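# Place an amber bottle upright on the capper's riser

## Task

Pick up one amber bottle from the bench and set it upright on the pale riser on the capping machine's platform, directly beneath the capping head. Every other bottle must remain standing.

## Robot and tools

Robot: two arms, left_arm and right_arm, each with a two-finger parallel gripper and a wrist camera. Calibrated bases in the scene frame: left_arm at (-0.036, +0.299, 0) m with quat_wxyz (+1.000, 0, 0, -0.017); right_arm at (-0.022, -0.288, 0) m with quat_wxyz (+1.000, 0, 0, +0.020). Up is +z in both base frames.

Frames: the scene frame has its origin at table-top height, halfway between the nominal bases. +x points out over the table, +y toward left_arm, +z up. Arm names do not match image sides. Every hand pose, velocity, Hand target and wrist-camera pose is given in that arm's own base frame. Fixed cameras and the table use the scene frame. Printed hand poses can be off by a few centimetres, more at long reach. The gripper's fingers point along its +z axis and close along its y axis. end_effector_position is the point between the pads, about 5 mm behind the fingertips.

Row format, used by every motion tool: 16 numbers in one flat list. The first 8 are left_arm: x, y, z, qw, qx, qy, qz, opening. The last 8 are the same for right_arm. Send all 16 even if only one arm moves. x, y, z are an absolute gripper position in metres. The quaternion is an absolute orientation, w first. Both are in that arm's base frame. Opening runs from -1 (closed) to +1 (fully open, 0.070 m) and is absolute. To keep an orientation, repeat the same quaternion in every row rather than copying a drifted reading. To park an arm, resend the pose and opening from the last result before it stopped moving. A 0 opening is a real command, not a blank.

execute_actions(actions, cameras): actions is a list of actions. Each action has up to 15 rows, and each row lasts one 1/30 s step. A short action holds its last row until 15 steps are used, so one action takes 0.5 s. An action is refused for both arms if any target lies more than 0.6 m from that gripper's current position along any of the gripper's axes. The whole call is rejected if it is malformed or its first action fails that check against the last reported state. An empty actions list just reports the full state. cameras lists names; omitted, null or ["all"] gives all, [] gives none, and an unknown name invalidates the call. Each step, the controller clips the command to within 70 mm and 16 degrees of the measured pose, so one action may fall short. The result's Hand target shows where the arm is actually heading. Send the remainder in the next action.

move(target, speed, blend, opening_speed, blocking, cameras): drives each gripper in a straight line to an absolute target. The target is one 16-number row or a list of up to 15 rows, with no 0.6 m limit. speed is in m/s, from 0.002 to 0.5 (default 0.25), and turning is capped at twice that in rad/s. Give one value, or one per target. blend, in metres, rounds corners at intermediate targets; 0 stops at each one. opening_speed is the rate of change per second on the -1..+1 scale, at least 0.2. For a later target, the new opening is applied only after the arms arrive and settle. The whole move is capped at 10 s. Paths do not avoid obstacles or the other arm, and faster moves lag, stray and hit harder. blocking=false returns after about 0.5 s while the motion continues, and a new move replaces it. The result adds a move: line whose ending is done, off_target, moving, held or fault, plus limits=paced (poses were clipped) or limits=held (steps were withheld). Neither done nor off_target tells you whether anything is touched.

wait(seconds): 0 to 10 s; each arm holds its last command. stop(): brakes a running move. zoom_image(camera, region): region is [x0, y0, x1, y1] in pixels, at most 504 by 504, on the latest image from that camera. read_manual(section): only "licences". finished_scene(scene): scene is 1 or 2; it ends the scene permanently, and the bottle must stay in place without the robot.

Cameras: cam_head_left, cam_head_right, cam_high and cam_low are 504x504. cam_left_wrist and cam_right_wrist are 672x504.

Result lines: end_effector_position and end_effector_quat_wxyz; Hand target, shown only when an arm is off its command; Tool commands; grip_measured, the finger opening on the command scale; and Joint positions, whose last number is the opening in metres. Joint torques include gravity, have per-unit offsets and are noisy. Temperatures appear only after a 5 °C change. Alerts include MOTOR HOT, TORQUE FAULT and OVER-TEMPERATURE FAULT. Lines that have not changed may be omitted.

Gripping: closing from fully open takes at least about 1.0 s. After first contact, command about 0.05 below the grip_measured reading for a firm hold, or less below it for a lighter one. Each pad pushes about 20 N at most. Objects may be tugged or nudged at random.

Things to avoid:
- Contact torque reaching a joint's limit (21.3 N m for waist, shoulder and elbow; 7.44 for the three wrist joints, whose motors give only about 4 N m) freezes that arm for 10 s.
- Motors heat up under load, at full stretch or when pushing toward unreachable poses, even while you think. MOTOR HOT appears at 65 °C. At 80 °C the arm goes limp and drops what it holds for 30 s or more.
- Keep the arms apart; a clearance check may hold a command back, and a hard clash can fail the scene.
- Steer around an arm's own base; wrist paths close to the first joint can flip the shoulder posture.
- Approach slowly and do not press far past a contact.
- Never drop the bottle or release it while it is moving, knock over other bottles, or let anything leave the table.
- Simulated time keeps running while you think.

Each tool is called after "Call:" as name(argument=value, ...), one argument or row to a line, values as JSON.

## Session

Call:
execute_actions(
  actions=[],
)

Call:
zoom_image(
  camera="cam_high",
  region=[100, 90, 350, 340],
)

Scene clock: 0.00 s.
left_arm: end_effector_position=(+0.4336, +0.1940, +0.3473) grip_measured=+0.99 end_effector_quat_wxyz=(+0.494, -0.546, +0.676, +0.006) | right_arm: end_effector_position=(+0.3812, -0.1393, +0.3621) grip_measured=+0.99 end_effector_quat_wxyz=(+0.529, -0.128, +0.826, -0.148)
Joint positions: left_arm=[0.247 1.614 -1.669 0.541 0.801 -1.302 0.07] | right_arm=[-0.57 1.312 -1.314 0.705 0.664 -1.207 0.07]
Joint torques (N m): no reading
Hand target: left_arm +0.4336, +0.1940, +0.3473; +0.494, -0.546, +0.676, +0.006 | right_arm +0.3812, -0.1393, +0.3621; +0.529, -0.128, +0.826, -0.148
Tool commands: left_gripper/opening=+1.0 right_gripper/opening=+1.0

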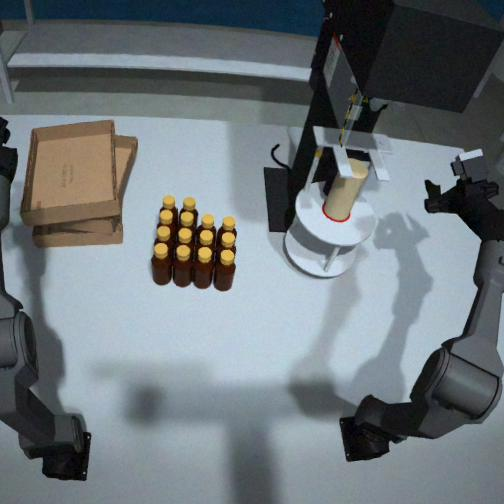

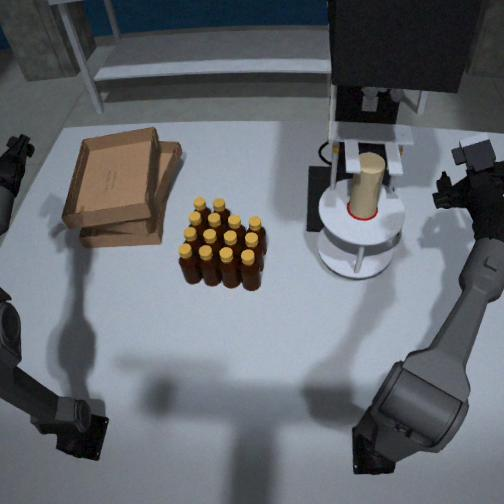

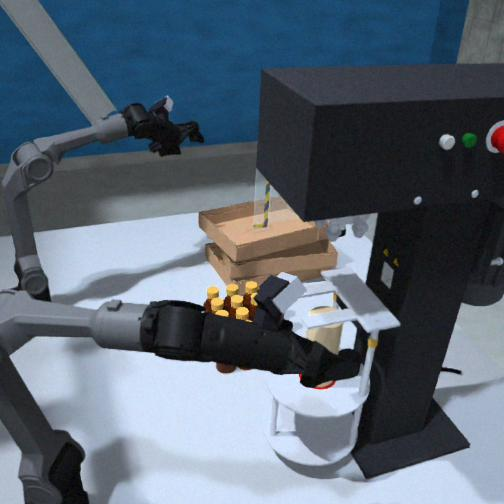

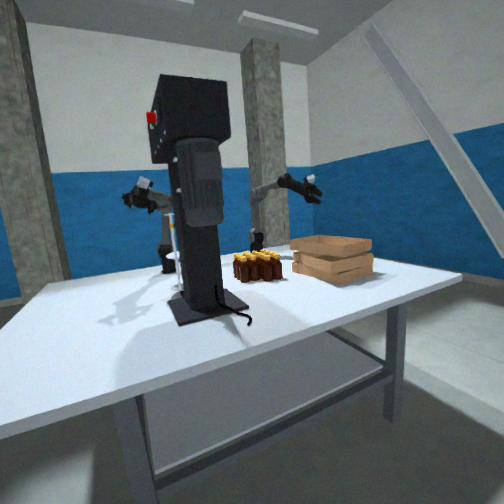

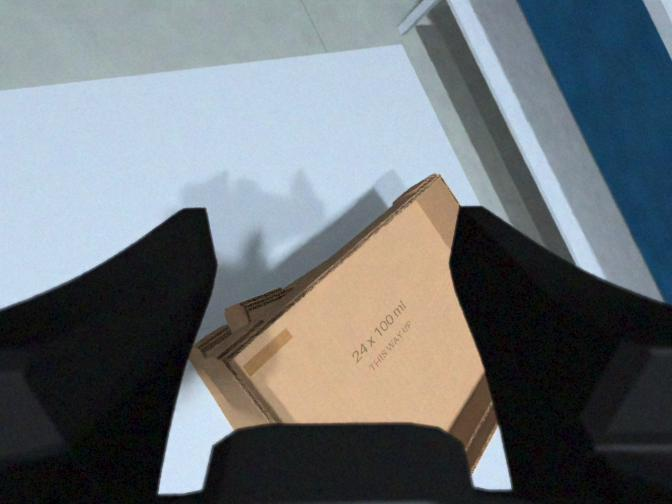

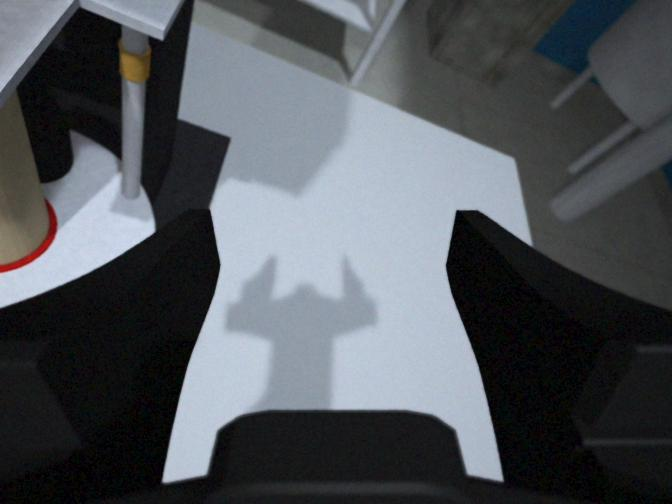

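Scaled by 2.016.

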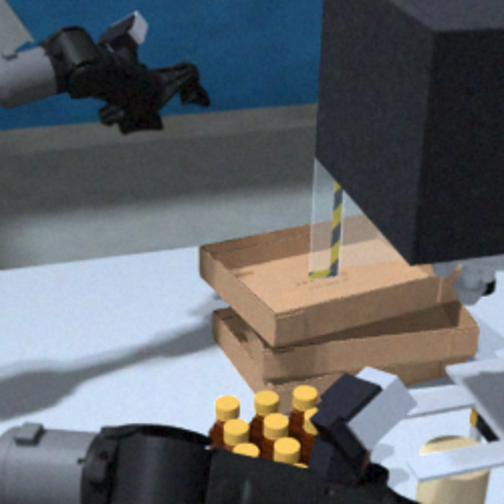

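Call:
move(
  target=[
    [0.4336,0.194,0.3473,0.494,-0.546,0.676,0.006,1,0.27,-0.13,0.42,0.6428,0,0.766,0,1],
    [0.4336,0.194,0.3473,0.494,-0.546,0.676,0.006,1,0.25,0.02,0.42,0.6428,0,0.766,0,1],
  ],
  blend=0.03,
)

Call:
zoom_image(
  camera="cam_right_wrist",
  region=[150, 0, 520, 300],
)

Call:
zoom_image(
  camera="cam_high",
  region=[180, 200, 430, 450],
)

Scene clock: 15.33 s.
left_arm: end_effector_position=(+0.4337, +0.1939, +0.3472) grip_measured=+0.99 end_effector_quat_wxyz=(+0.494, -0.546, +0.676, +0.006) | right_arm: end_effector_position=(+0.2499, +0.0200, +0.4203) grip_measured=+0.99 end_effector_quat_wxyz=(+0.643, +0.000, +0.766, +0.000)
Joint positions: left_arm=[0.247 1.614 -1.669 0.541 0.801 -1.301 0.07] | right_arm=[0.565 0.73 -1.046 -0.826 0.799 0.757 0.07]
Joint torques (N m): left_arm=[0.31 -7.18 -8.06 0.14 -0.53 0.04] | right_arm=[-0.02 1.66 -3.87 -0.47 -1.03 -0.2]
Off the commanded pose: left_arm 0.000 m, 0 deg | right_arm 0.000 m, 0 deg.
move: done

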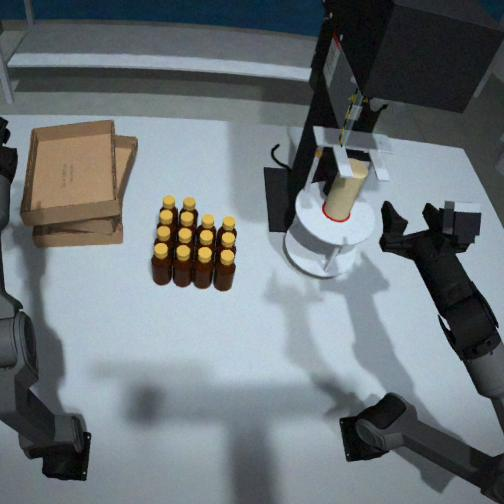

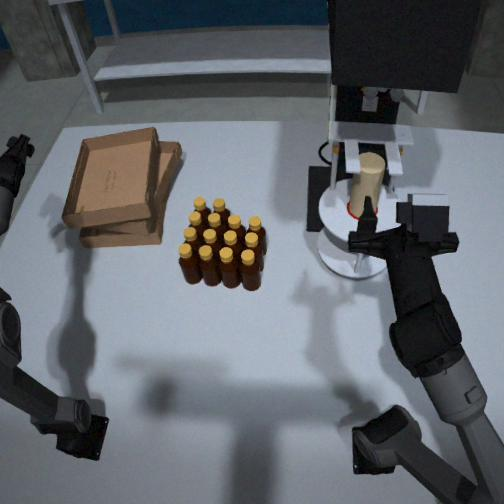

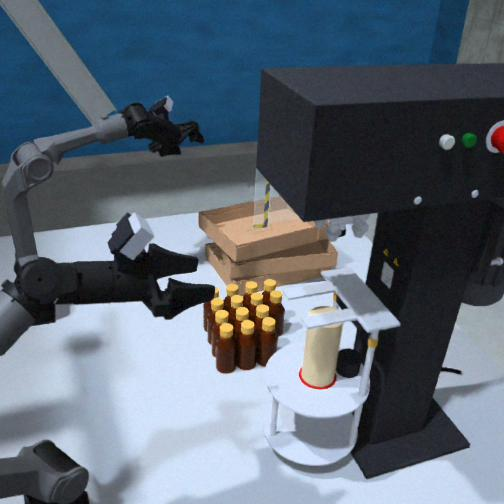

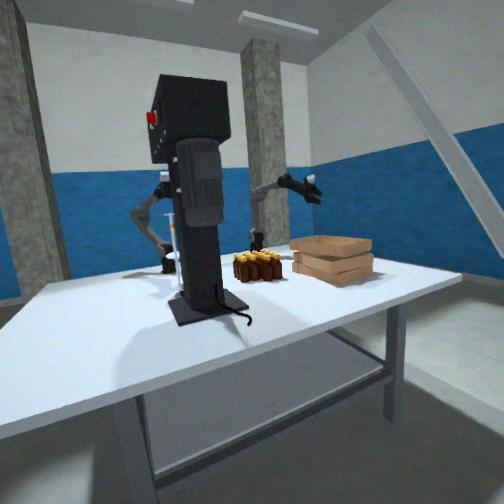

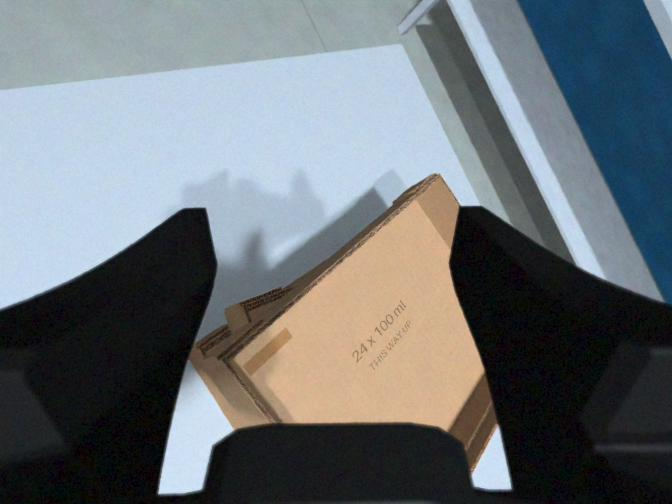

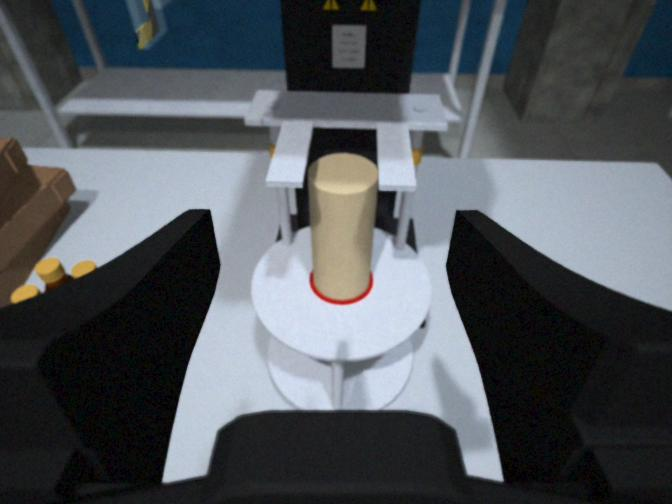

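Scaled by 1.362.

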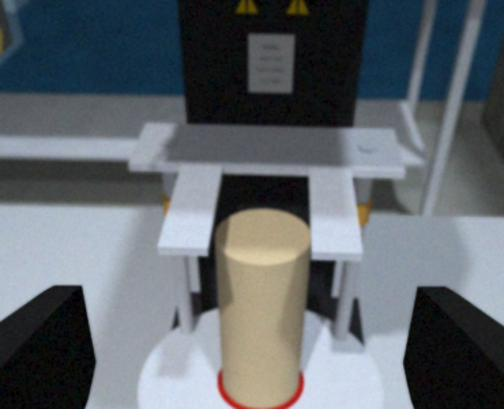

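Scaled by 2.016.

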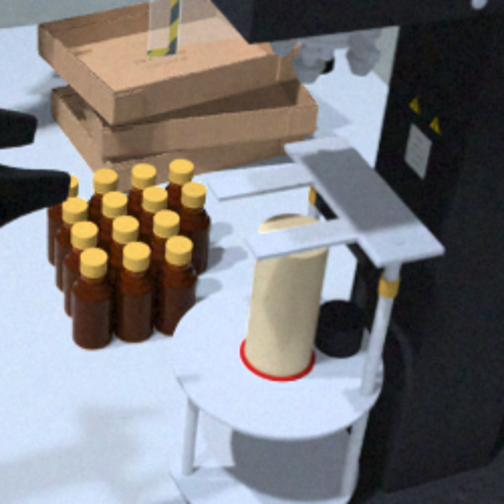

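Call:
move(
  target=[
    [0.4336,0.194,0.3473,0.494,-0.546,0.676,0.006,1,0.31,0.1,0.3,0.5625,-0.3036,0.733,0.233,1],
    [0.4336,0.194,0.3473,0.494,-0.546,0.676,0.006,1,0.3,0.18,0.14,0.5625,-0.3036,0.733,0.233,1],
  ],
  blend=0.03,
  cameras=["cam_right_wrist","cam_high"],
)

Scene clock: 40.67 s.
left_arm: end_effector_position=(+0.4337, +0.1939, +0.3472) grip_measured=+0.99 end_effector_quat_wxyz=(+0.494, -0.546, +0.676, +0.006) | right_arm: end_effector_position=(+0.3002, +0.1798, +0.1407) grip_measured=+0.99 end_effector_quat_wxyz=(+0.444, -0.332, +0.797, +0.241)
Joint positions: left_arm=[0.247 1.614 -1.669 0.541 0.801 -1.301 0.07] | right_arm=[0.163 1.384 -0.529 1.738 0.63 -2.088 0.07]
Joint torques (N m): left_arm=[0.21 -6.99 -8.08 0.22 -0.56 0.01] | right_arm=[0.5 -2.32 -3.72 0.46 0.34 -0.03]
Hand target: left_arm +0.4336, +0.1940, +0.3473; +0.494, -0.546, +0.676, +0.006 | right_arm +0.3000, +0.1799, +0.1404; +0.443, -0.332, +0.797, +0.241
Off the commanded pose: left_arm 0.000 m, 0 deg | right_arm 0.001 m, 16 deg.
joint sent to its limit (right arm) — joint 4 (forearm roll), upper limit; joint 6 (wrist roll), lower limit. The joint targets are off in orientation, not in position.
move: off_target (right_arm); limits=paced
Images, in order: cam_high, cam_right_wrist.

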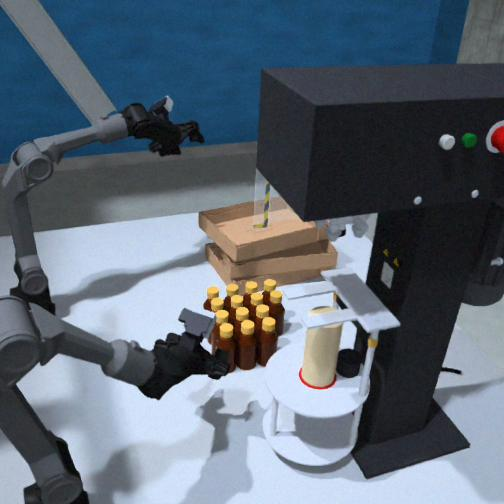

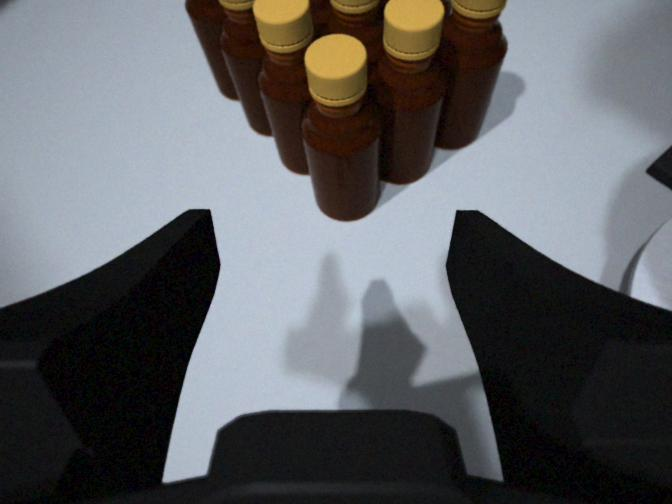

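Call:
move(
  target=[
    [0.4336,0.194,0.3473,0.494,-0.546,0.676,0.006,1,0.31,0.1,0.3,0.5625,-0.3036,0.733,0.233,1],
    [0.4336,0.194,0.3473,0.494,-0.546,0.676,0.006,1,0.25,0.02,0.42,0.6428,0,0.766,0,1],
  ],
  blend=0.03,
  cameras=[],
)

Call:
move(
  target=[
    [0.4336,0.194,0.3473,0.494,-0.546,0.676,0.006,1,0.3,0.11,0.25,0.5625,-0.3036,0.733,0.233,1],
    [0.4336,0.194,0.3473,0.494,-0.546,0.676,0.006,1,0.365,0.16,0.17,0.5625,-0.3036,0.733,0.233,1],
  ],
  blend=0.03,
  cameras=["cam_right_wrist"],
)

Scene clock: 76.53 s.
Off the commanded pose: left_arm 0.000 m, 0 deg | right_arm 0.000 m, 0 deg.
move: done

Scene clock: 79.90 s.
left_arm: end_effector_position=(+0.4337, +0.1939, +0.3472) grip_measured=+0.99 end_effector_quat_wxyz=(+0.494, -0.546, +0.676, +0.006) | right_arm: end_effector_position=(+0.3652, +0.1599, +0.1704) grip_measured=+0.99 end_effector_quat_wxyz=(+0.563, -0.303, +0.733, +0.233)
Joint positions: left_arm=[0.247 1.614 -1.669 0.541 0.801 -1.301 0.07] | right_arm=[0.04 1.561 -0.6 -1.046 -0.858 0.613 0.07]
Joint torques (N m): left_arm=[0.06 -6.88 -7.83 0.28 -0.59 -0.07] | right_arm=[0.07 -3.07 -3.74 0.31 -0.96 -0.28]
Off the commanded pose: left_arm 0.000 m, 0 deg | right_arm 0.001 m, 0 deg.
move: done; limits=paced
Images, in order: cam_right_wrist.

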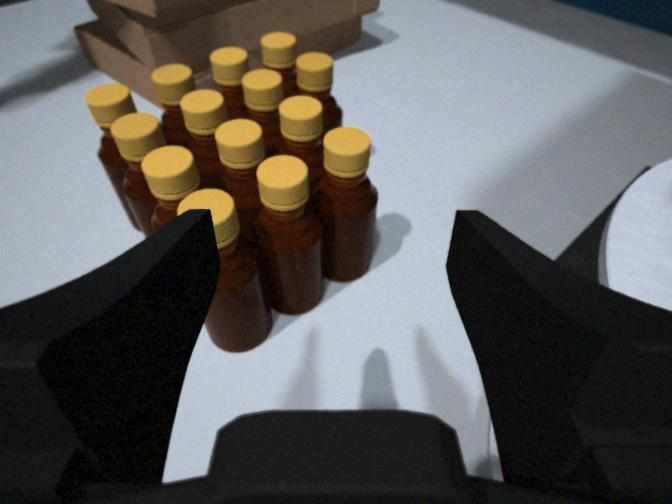

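Call:
move(
  target=[
    [0.4336,0.194,0.3473,0.494,-0.546,0.676,0.006,1,0.294,0.196,0.1,0.5721,-0.2713,0.7455,0.2082,1],
  ],
  speed=0.15,
  cameras=["cam_right_wrist"],
)

Scene clock: 93.97 s.
left_arm: end_effector_position=(+0.4337, +0.1939, +0.3472) grip_measured=+0.99 end_effector_quat_wxyz=(+0.494, -0.546, +0.676, +0.006) | right_arm: end_effector_position=(+0.2939, +0.1964, +0.1001) grip_measured=+0.99 end_effector_quat_wxyz=(+0.572, -0.272, +0.745, +0.209)
Joint positions: left_arm=[0.247 1.614 -1.669 0.541 0.801 -1.301 0.07] | right_arm=[0.423 1.688 -0.229 -0.297 -1.12 0.06 0.07]
Joint torques (N m): left_arm=[0.14 -6.81 -7.74 0.26 -0.64 -0.06] | right_arm=[-0.05 -2.92 -2.14 -0.04 -1 -0.08]
Off the commanded pose: left_arm 0.000 m, 0 deg | right_arm 0.000 m, 0 deg.
move: done
Images, in order: cam_right_wrist.

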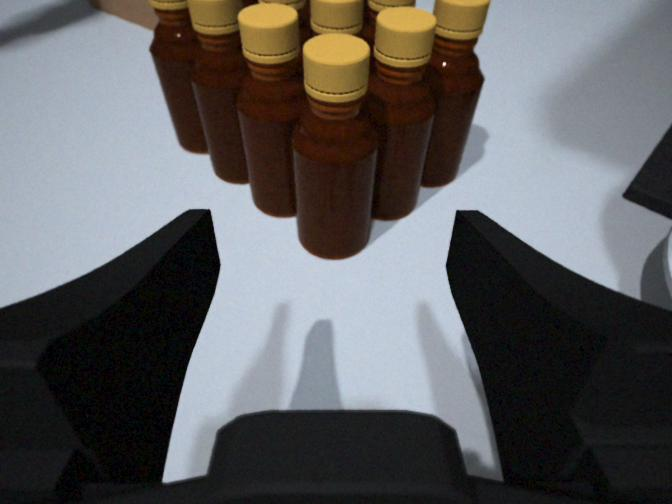

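Call:
move(
  target=[
    [0.4336,0.194,0.3473,0.494,-0.546,0.676,0.006,1,0.33,0.2262,0.065,0.5721,-0.2713,0.7455,0.2082,1],
    [0.4336,0.194,0.3473,0.494,-0.546,0.676,0.006,1,0.37,0.2597,0.06,0.5721,-0.2713,0.7455,0.2082,1],
  ],
  speed=0.12,
  blend=0.02,
  cameras=["cam_right_wrist"],
)

Scene clock: 102.67 s.
left_arm: end_effector_position=(+0.4337, +0.1939, +0.3472) grip_measured=+0.99 end_effector_quat_wxyz=(+0.494, -0.546, +0.676, +0.006) | right_arm: end_effector_position=(+0.3702, +0.2598, +0.0598) grip_measured=+0.99 end_effector_quat_wxyz=(+0.572, -0.272, +0.746, +0.208)
Joint positions: left_arm=[0.247 1.614 -1.669 0.541 0.801 -1.301 0.07] | right_arm=[0.535 2.042 -0.607 -0.178 -1.089 0.04 0.07]
Joint torques (N m): left_arm=[-0.02 -6.82 -7.5 0.24 -0.61 -0.06] | right_arm=[0.7 -5.36 -2.12 -0.03 -1.29 -0.02]
Off the commanded pose: left_arm 0.000 m, 0 deg | right_arm 0.000 m, 0 deg.
move: done
Images, in order: cam_right_wrist.

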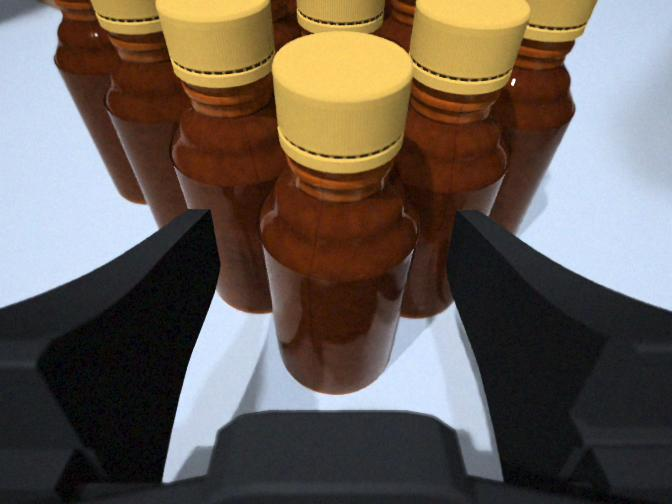

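Call:
move(
  target=[
    [0.4336,0.194,0.3473,0.494,-0.546,0.676,0.006,1,0.3746,0.2636,0.06,0.5721,-0.2713,0.7455,0.2082,1],
    [0.4336,0.194,0.3473,0.494,-0.546,0.676,0.006,1,0.3746,0.2636,0.06,0.5721,-0.2713,0.7455,0.2082,0.1],
  ],
  speed=0.06,
  opening_speed=0.7,
  cameras=["cam_right_wrist","cam_high"],
)

Scene clock: 111.43 s.
left_arm: end_effector_position=(+0.4337, +0.1939, +0.3472) grip_measured=+0.99 end_effector_quat_wxyz=(+0.494, -0.546, +0.676, +0.006) | right_arm: end_effector_position=(+0.3747, +0.2633, +0.0599) grip_measured=+0.30 end_effector_quat_wxyz=(+0.572, -0.271, +0.746, +0.208)
Joint positions: left_arm=[0.247 1.614 -1.669 0.541 0.801 -1.301 0.07] | right_arm=[0.539 2.05 -0.631 -0.174 -1.073 0.043 0.045]
Joint torques (N m): left_arm=[-0.04 -6.85 -7.5 0.22 -0.65 -0.08] | right_arm=[0.63 -4.77 -2.39 -0.37 -1.02 -0.02]
Off the commanded pose: left_arm 0.000 m, 0 deg | right_arm 0.000 m, 0 deg.
move: done
Images, in order: cam_high, cam_right_wrist.

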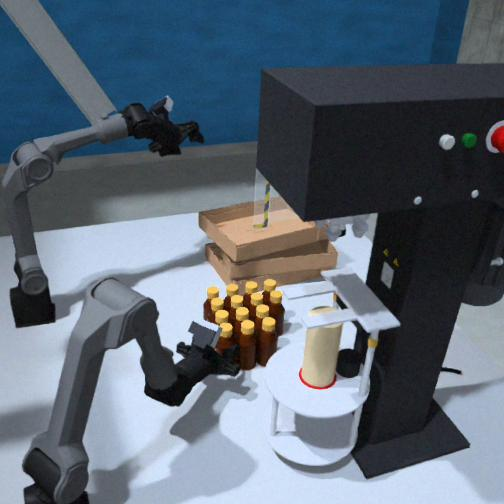

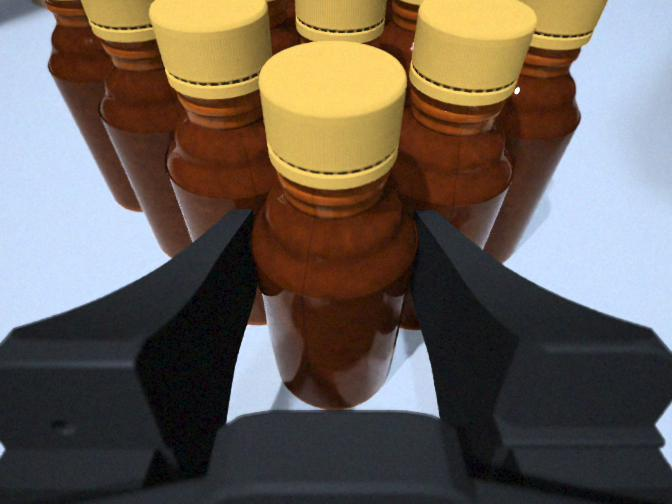

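Call:
move(
  target=[
    [0.4336,0.194,0.3473,0.494,-0.546,0.676,0.006,1,0.3746,0.2636,0.14,0.5721,-0.2713,0.7455,0.2082,0.1],
    [0.4336,0.194,0.3473,0.494,-0.546,0.676,0.006,1,0.365,0.2,0.26,0.5625,-0.3036,0.733,0.233,0.1],
    [0.4336,0.194,0.3473,0.494,-0.546,0.676,0.006,1,0.326,0.12,0.39,0.593,-0.136,0.773,0.172,0.1],
    [0.4336,0.194,0.3473,0.494,-0.546,0.676,0.006,1,0.323,0.018,0.386,0.6087,0.0138,0.7932,-0.0106,0.1],
  ],
  blend=0.03,
  speed=0.15,
)

Call:
zoom_image(
  camera="cam_high",
  region=[220, 190, 420, 390],
)

Scene clock: 127.07 s.
left_arm: end_effector_position=(+0.4337, +0.1939, +0.3472) grip_measured=+0.99 end_effector_quat_wxyz=(+0.494, -0.546, +0.676, +0.006) | right_arm: end_effector_position=(+0.3233, +0.0178, +0.3857) grip_measured=+0.30 end_effector_quat_wxyz=(+0.706, -0.012, +0.708, +0.021)
Joint positions: left_arm=[0.247 1.614 -1.669 0.541 0.801 -1.301 0.07] | right_arm=[0.075 0.886 -0.791 -1.725 0.029 1.738 0.045]
Joint torques (N m): left_arm=[-0.13 -6.53 -7.2 0.14 -0.68 -0.06] | right_arm=[0.72 -1.89 -5.85 -0.13 -0.13 -0.11]
Hand target: left_arm +0.4336, +0.1940, +0.3473; +0.494, -0.546, +0.676, +0.006 | right_arm +0.3232, +0.0179, +0.3857; +0.706, -0.012, +0.708, +0.021
Off the commanded pose: left_arm 0.000 m, 0 deg | right_arm 0.000 m, 16 deg.
move: off_target (right_arm)

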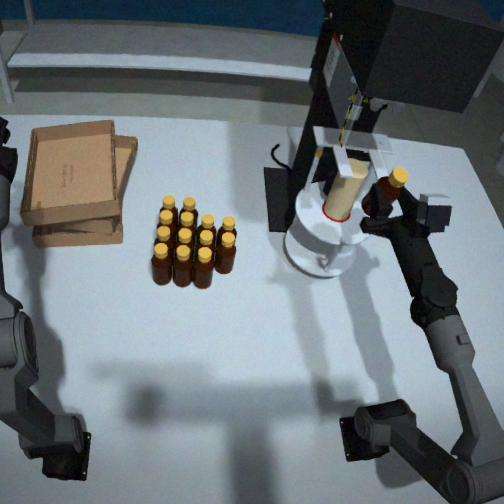

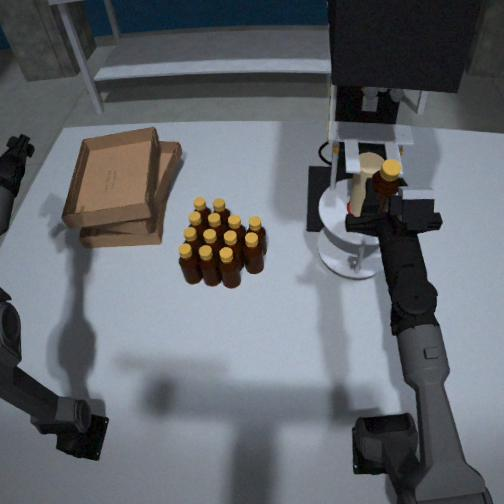

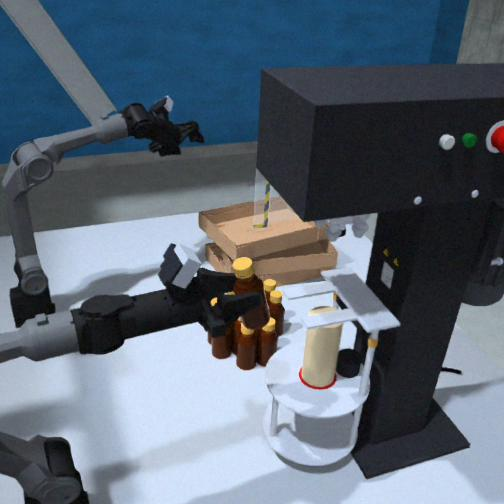

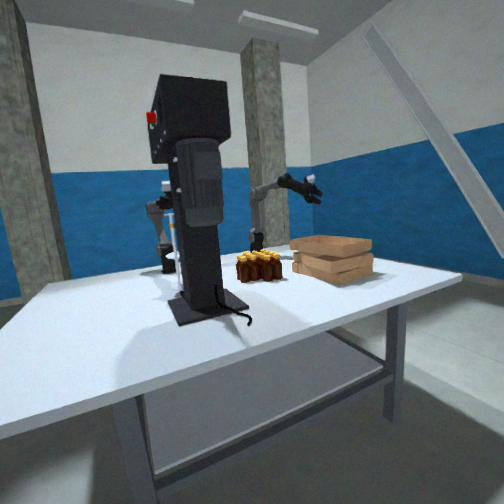

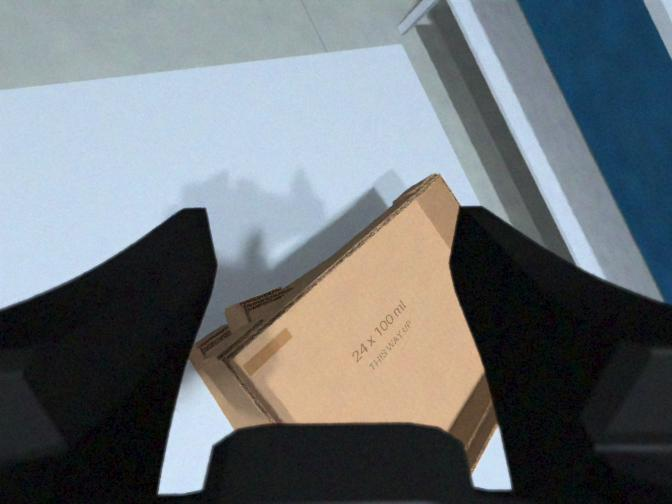

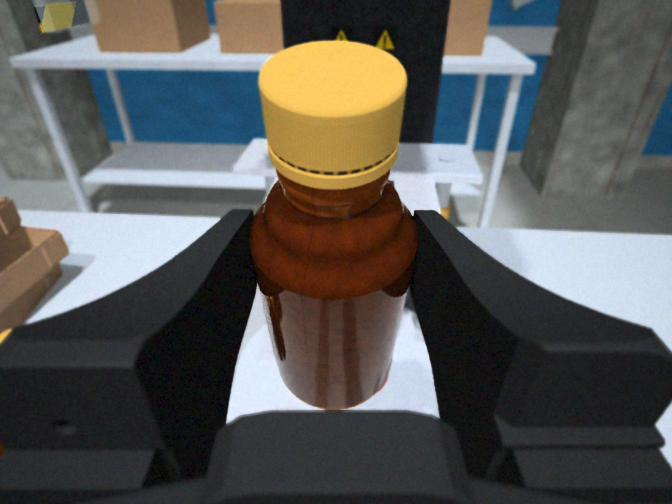

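Scaled by 2.520.

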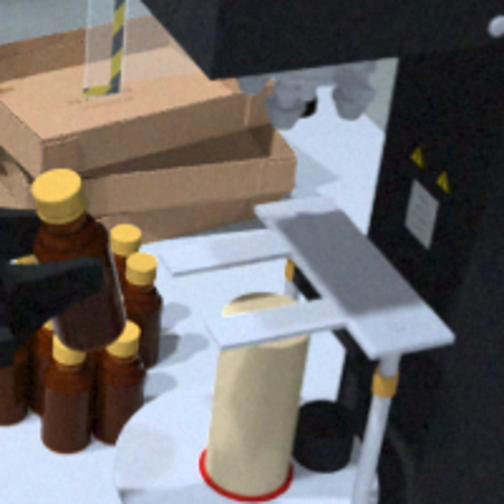

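Call:
move(
  target=[0.4336,0.194,0.3473,0.494,-0.546,0.676,0.006,1,0.37,0.17,0.39,0.5944,-0.1717,0.7746,0.1318,0.1],
  speed=0.15,
  cameras=[],
)

Scene clock: 143.37 s.
left_arm: end_effector_position=(+0.4337, +0.1939, +0.3472) grip_measured=+0.99 end_effector_quat_wxyz=(+0.494, -0.546, +0.676, +0.006) | right_arm: end_effector_position=(+0.3699, +0.1703, +0.3898) grip_measured=+0.30 end_effector_quat_wxyz=(+0.594, -0.172, +0.774, +0.132)
Joint positions: left_arm=[0.247 1.614 -1.669 0.541 0.801 -1.301 0.07] | right_arm=[0.425 1.242 -1.245 0.033 0.353 -0.034 0.045]
Joint torques (N m): left_arm=[-0.22 -6.64 -7.03 0.14 -0.72 -0.06] | right_arm=[-0.7 -2.73 -7.4 -0.13 -1.55 -0.06]
Off the commanded pose: left_arm 0.000 m, 0 deg | right_arm 0.000 m, 0 deg.
move: done

Call:
move(
  target=[
    [0.4336,0.194,0.3473,0.494,-0.546,0.676,0.006,1,0.335,0.1,0.395,0.6054,-0.0829,0.789,0.0636,0.1],
    [0.4336,0.194,0.3473,0.494,-0.546,0.676,0.006,1,0.323,0.018,0.386,0.6087,0.0138,0.7932,-0.0106,0.1],
  ],
  speed=0.12,
  blend=0.03,
  cameras=["cam_high","cam_right_wrist","cam_head_left"],
)

Call:
zoom_image(
  camera="cam_high",
  region=[220, 190, 420, 390],
)

Scene clock: 151.07 s.
left_arm: end_effector_position=(+0.4337, +0.1939, +0.3472) grip_measured=+0.99 end_effector_quat_wxyz=(+0.494, -0.546, +0.676, +0.006) | right_arm: end_effector_position=(+0.3230, +0.0175, +0.3859) grip_measured=+0.30 end_effector_quat_wxyz=(+0.609, +0.015, +0.793, -0.011)
Joint positions: left_arm=[0.247 1.614 -1.669 0.541 0.801 -1.301 0.07] | right_arm=[0.229 0.958 -1.054 -0.538 0.516 0.549 0.045]
Joint torques (N m): left_arm=[-0.46 -6.62 -6.91 0.13 -0.74 -0.05] | right_arm=[0.53 -1.74 -6.06 -0.29 -1.6 -0.13]
Off the commanded pose: left_arm 0.000 m, 0 deg | right_arm 0.000 m, 0 deg.
move: done
Images, in order: cam_head_left, cam_high, cam_right_wrist.

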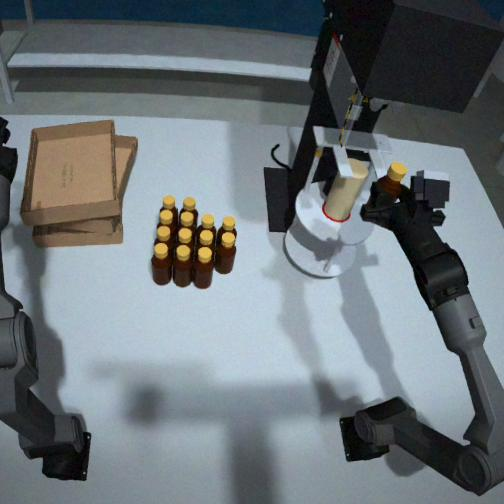

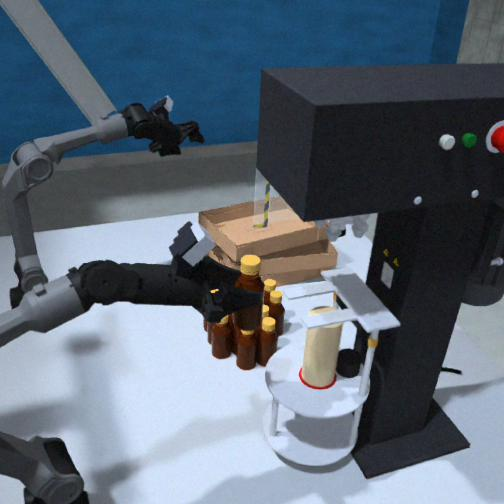

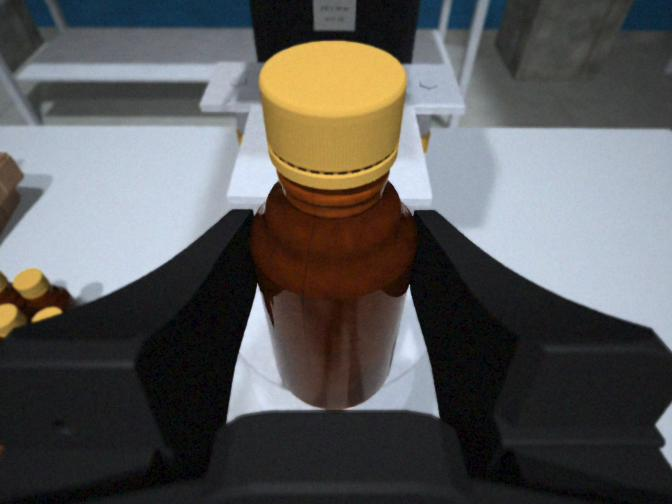

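Scaled by 2.520.

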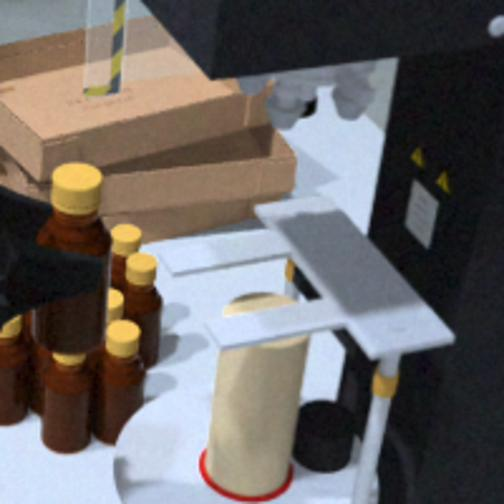

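Call:
move(
  target=[0.4336,0.194,0.3473,0.494,-0.546,0.676,0.006,1,0.393,0.0172,0.377,0.6087,0.0138,0.7932,-0.0106,0.1],
  speed=0.1,
  cameras=["cam_high","cam_right_wrist","cam_head_left"],
)

Call:
zoom_image(
  camera="cam_high",
  region=[220, 190, 420, 390],
)

Call:
zoom_image(
  camera="cam_head_left",
  region=[280, 90, 440, 250],
)

Scene clock: 160.93 s.
left_arm: end_effector_position=(+0.4337, +0.1939, +0.3472) grip_measured=+0.99 end_effector_quat_wxyz=(+0.494, -0.546, +0.676, +0.006) | right_arm: end_effector_position=(+0.3934, +0.0174, +0.3768) grip_measured=+0.30 end_effector_quat_wxyz=(+0.609, +0.014, +0.793, -0.010)
Joint positions: left_arm=[0.247 1.614 -1.669 0.541 0.801 -1.301 0.07] | right_arm=[0.137 1.193 -1.156 -0.494 0.355 0.512 0.045]
Joint torques (N m): left_arm=[-0.4 -6.47 -6.9 0.11 -0.74 -0.04] | right_arm=[-0.19 -3.98 -6.6 -0.23 -1.27 -0.18]
Off the commanded pose: left_arm 0.000 m, 0 deg | right_arm 0.000 m, 0 deg.
move: done
Images, in order: cam_head_left, cam_high, cam_right_wrist.

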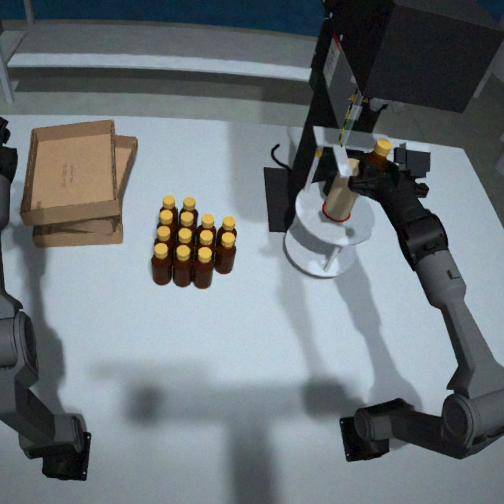

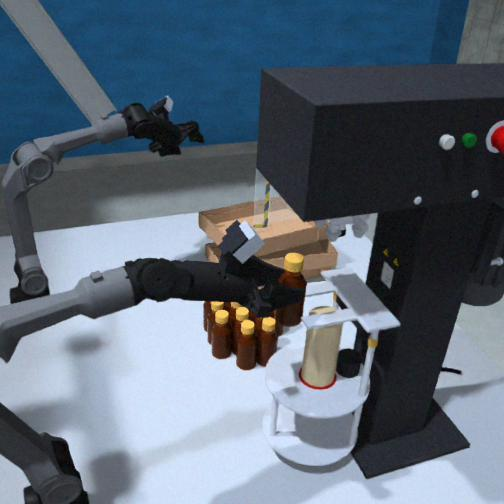

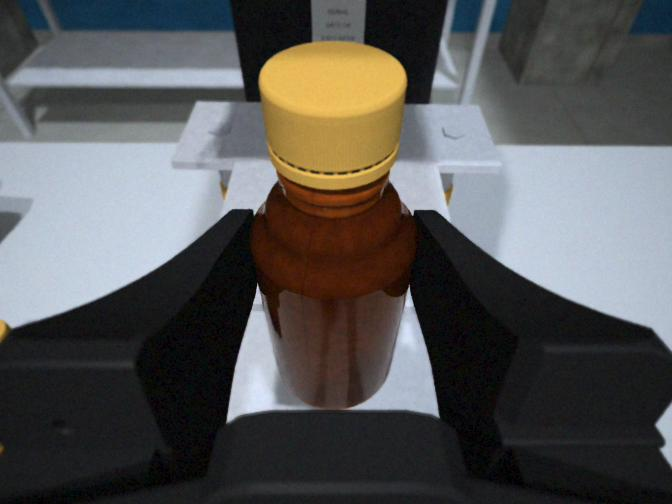

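Scaled by 2.520.

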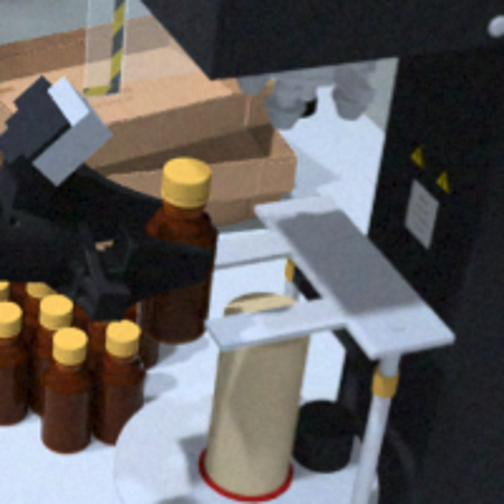

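Scaled by 3.150.

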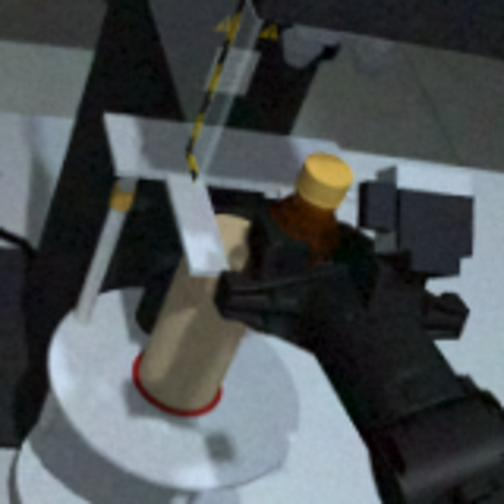

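Call:
move(
  target=[
    [0.4336,0.194,0.3473,0.494,-0.546,0.676,0.006,1,0.396,0.017,0.383,0.6087,0.0138,0.7932,-0.0106,0.1],
    [0.4336,0.194,0.3473,0.494,-0.546,0.676,0.006,1,0.448,0.0155,0.382,0.6087,0.0138,0.7932,-0.0106,0.1],
  ],
  speed=0.07,
  cameras=["cam_high","cam_right_wrist","cam_head_left"],
)

Call:
zoom_image(
  camera="cam_high",
  region=[260, 220, 390, 350],
)

Call:
zoom_image(
  camera="cam_right_wrist",
  region=[210, 280, 470, 430],
)

Scene clock: 177.13 s.
left_arm: end_effector_position=(+0.4337, +0.1939, +0.3472) grip_measured=+0.99 end_effector_quat_wxyz=(+0.494, -0.546, +0.676, +0.006) | right_arm: end_effector_position=(+0.4485, +0.0156, +0.3817) grip_measured=+0.30 end_effector_quat_wxyz=(+0.609, +0.014, +0.793, -0.011)
Joint positions: left_arm=[0.247 1.614 -1.669 0.541 0.801 -1.301 0.07] | right_arm=[0.098 1.385 -1.336 -0.408 0.328 0.422 0.045]
Joint torques (N m): left_arm=[-0.61 -6.34 -6.86 0.11 -0.8 -0.08] | right_arm=[-0.52 -5.81 -5.99 -0.35 -1.57 -0.14]
Off the commanded pose: left_arm 0.000 m, 0 deg | right_arm 0.001 m, 0 deg.
move: done
Images, in order: cam_head_left, cam_high, cam_right_wrist.

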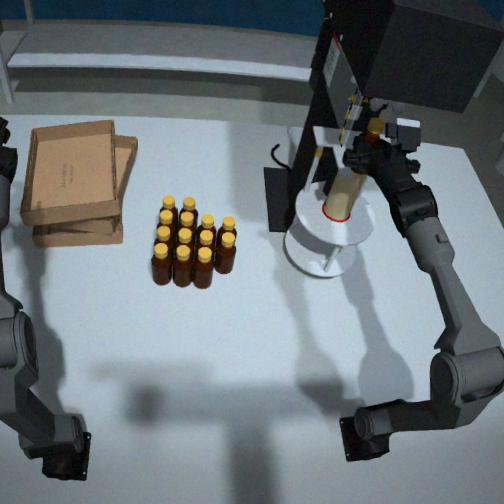

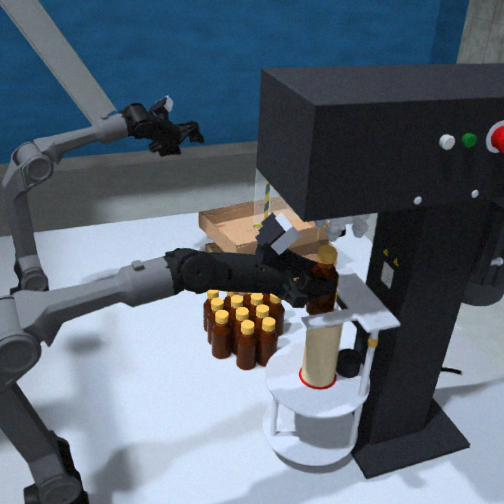

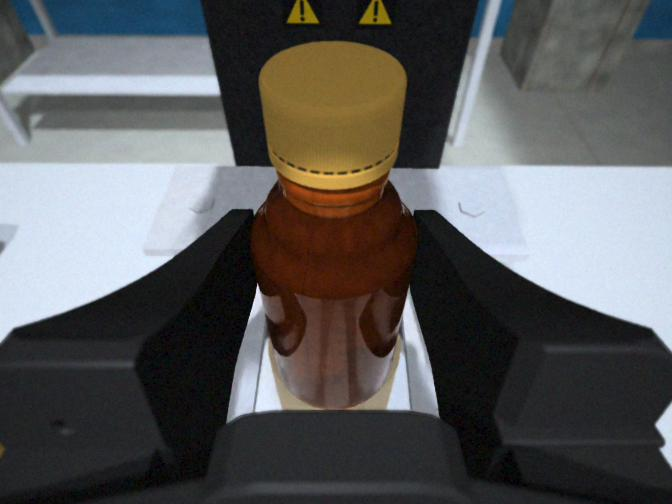

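Scaled by 3.877.

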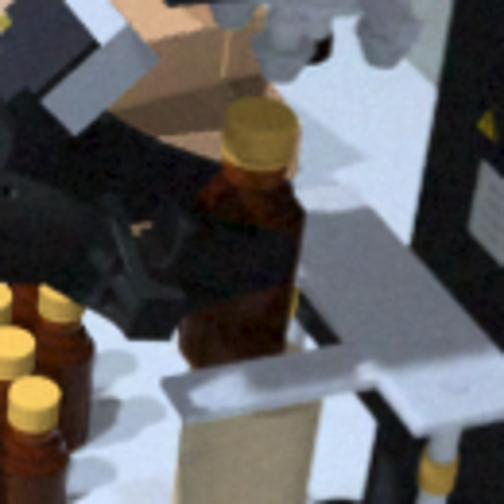

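Scaled by 1.938.

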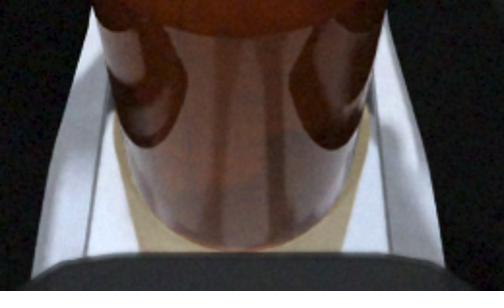

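Call:
move(
  target=[
    [0.4336,0.194,0.3473,0.494,-0.546,0.676,0.006,1,0.456,0.0153,0.382,0.6087,0.0138,0.7932,-0.0106,0.1],
    [0.4336,0.194,0.3473,0.494,-0.546,0.676,0.006,1,0.4565,0.0153,0.370,0.6087,0.0138,0.7932,-0.0106,0.1],
  ],
  speed=0.04,
  cameras=["cam_high","cam_right_wrist"],
)

Call:
zoom_image(
  camera="cam_high",
  region=[260, 220, 390, 350],
)

Call:
zoom_image(
  camera="cam_right_wrist",
  region=[210, 280, 470, 430],
)

Scene clock: 187.60 s.
left_arm: end_effector_position=(+0.4337, +0.1939, +0.3472) grip_measured=+0.99 end_effector_quat_wxyz=(+0.494, -0.546, +0.676, +0.006) | right_arm: end_effector_position=(+0.4566, +0.0155, +0.3696) grip_measured=+0.30 end_effector_quat_wxyz=(+0.608, +0.014, +0.793, -0.011)
Joint positions: left_arm=[0.247 1.614 -1.669 0.541 0.801 -1.301 0.07] | right_arm=[0.094 1.409 -1.311 -0.462 0.282 0.479 0.045]
Joint torques (N m): left_arm=[-0.53 -6.33 -6.67 0.12 -0.8 -0.06] | right_arm=[-0.11 -5.55 -7.36 -0.21 -1.54 -0.15]
Off the commanded pose: left_arm 0.000 m, 0 deg | right_arm 0.000 m, 0 deg.
move: done
Images, in order: cam_high, cam_right_wrist.

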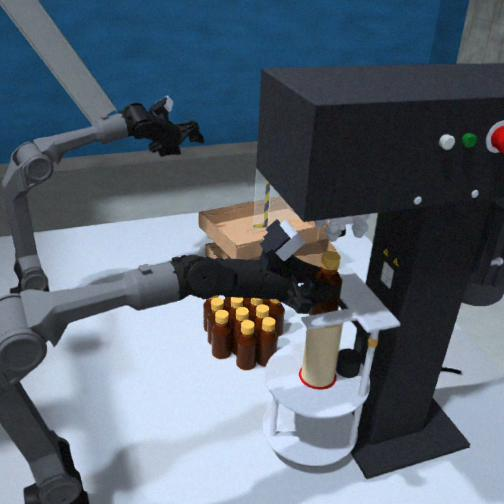

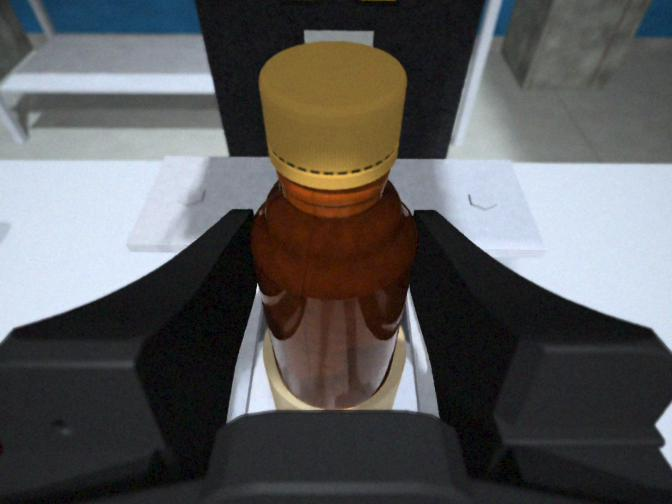

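Scaled by 3.877.

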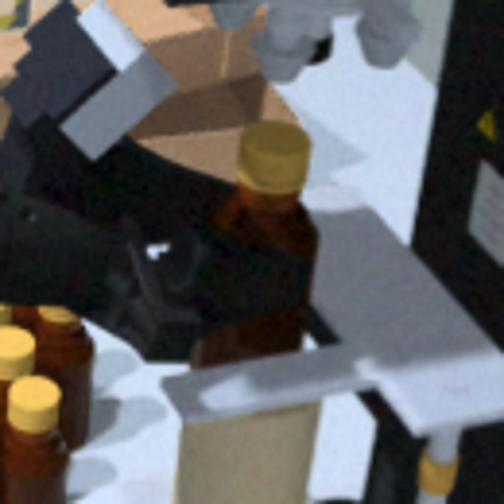

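Scaled by 1.938.

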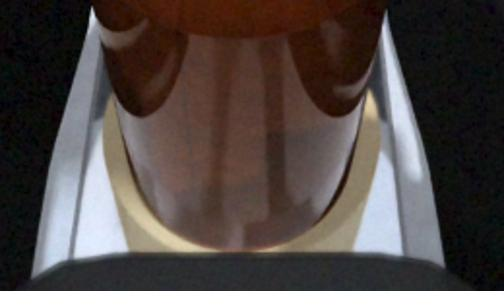

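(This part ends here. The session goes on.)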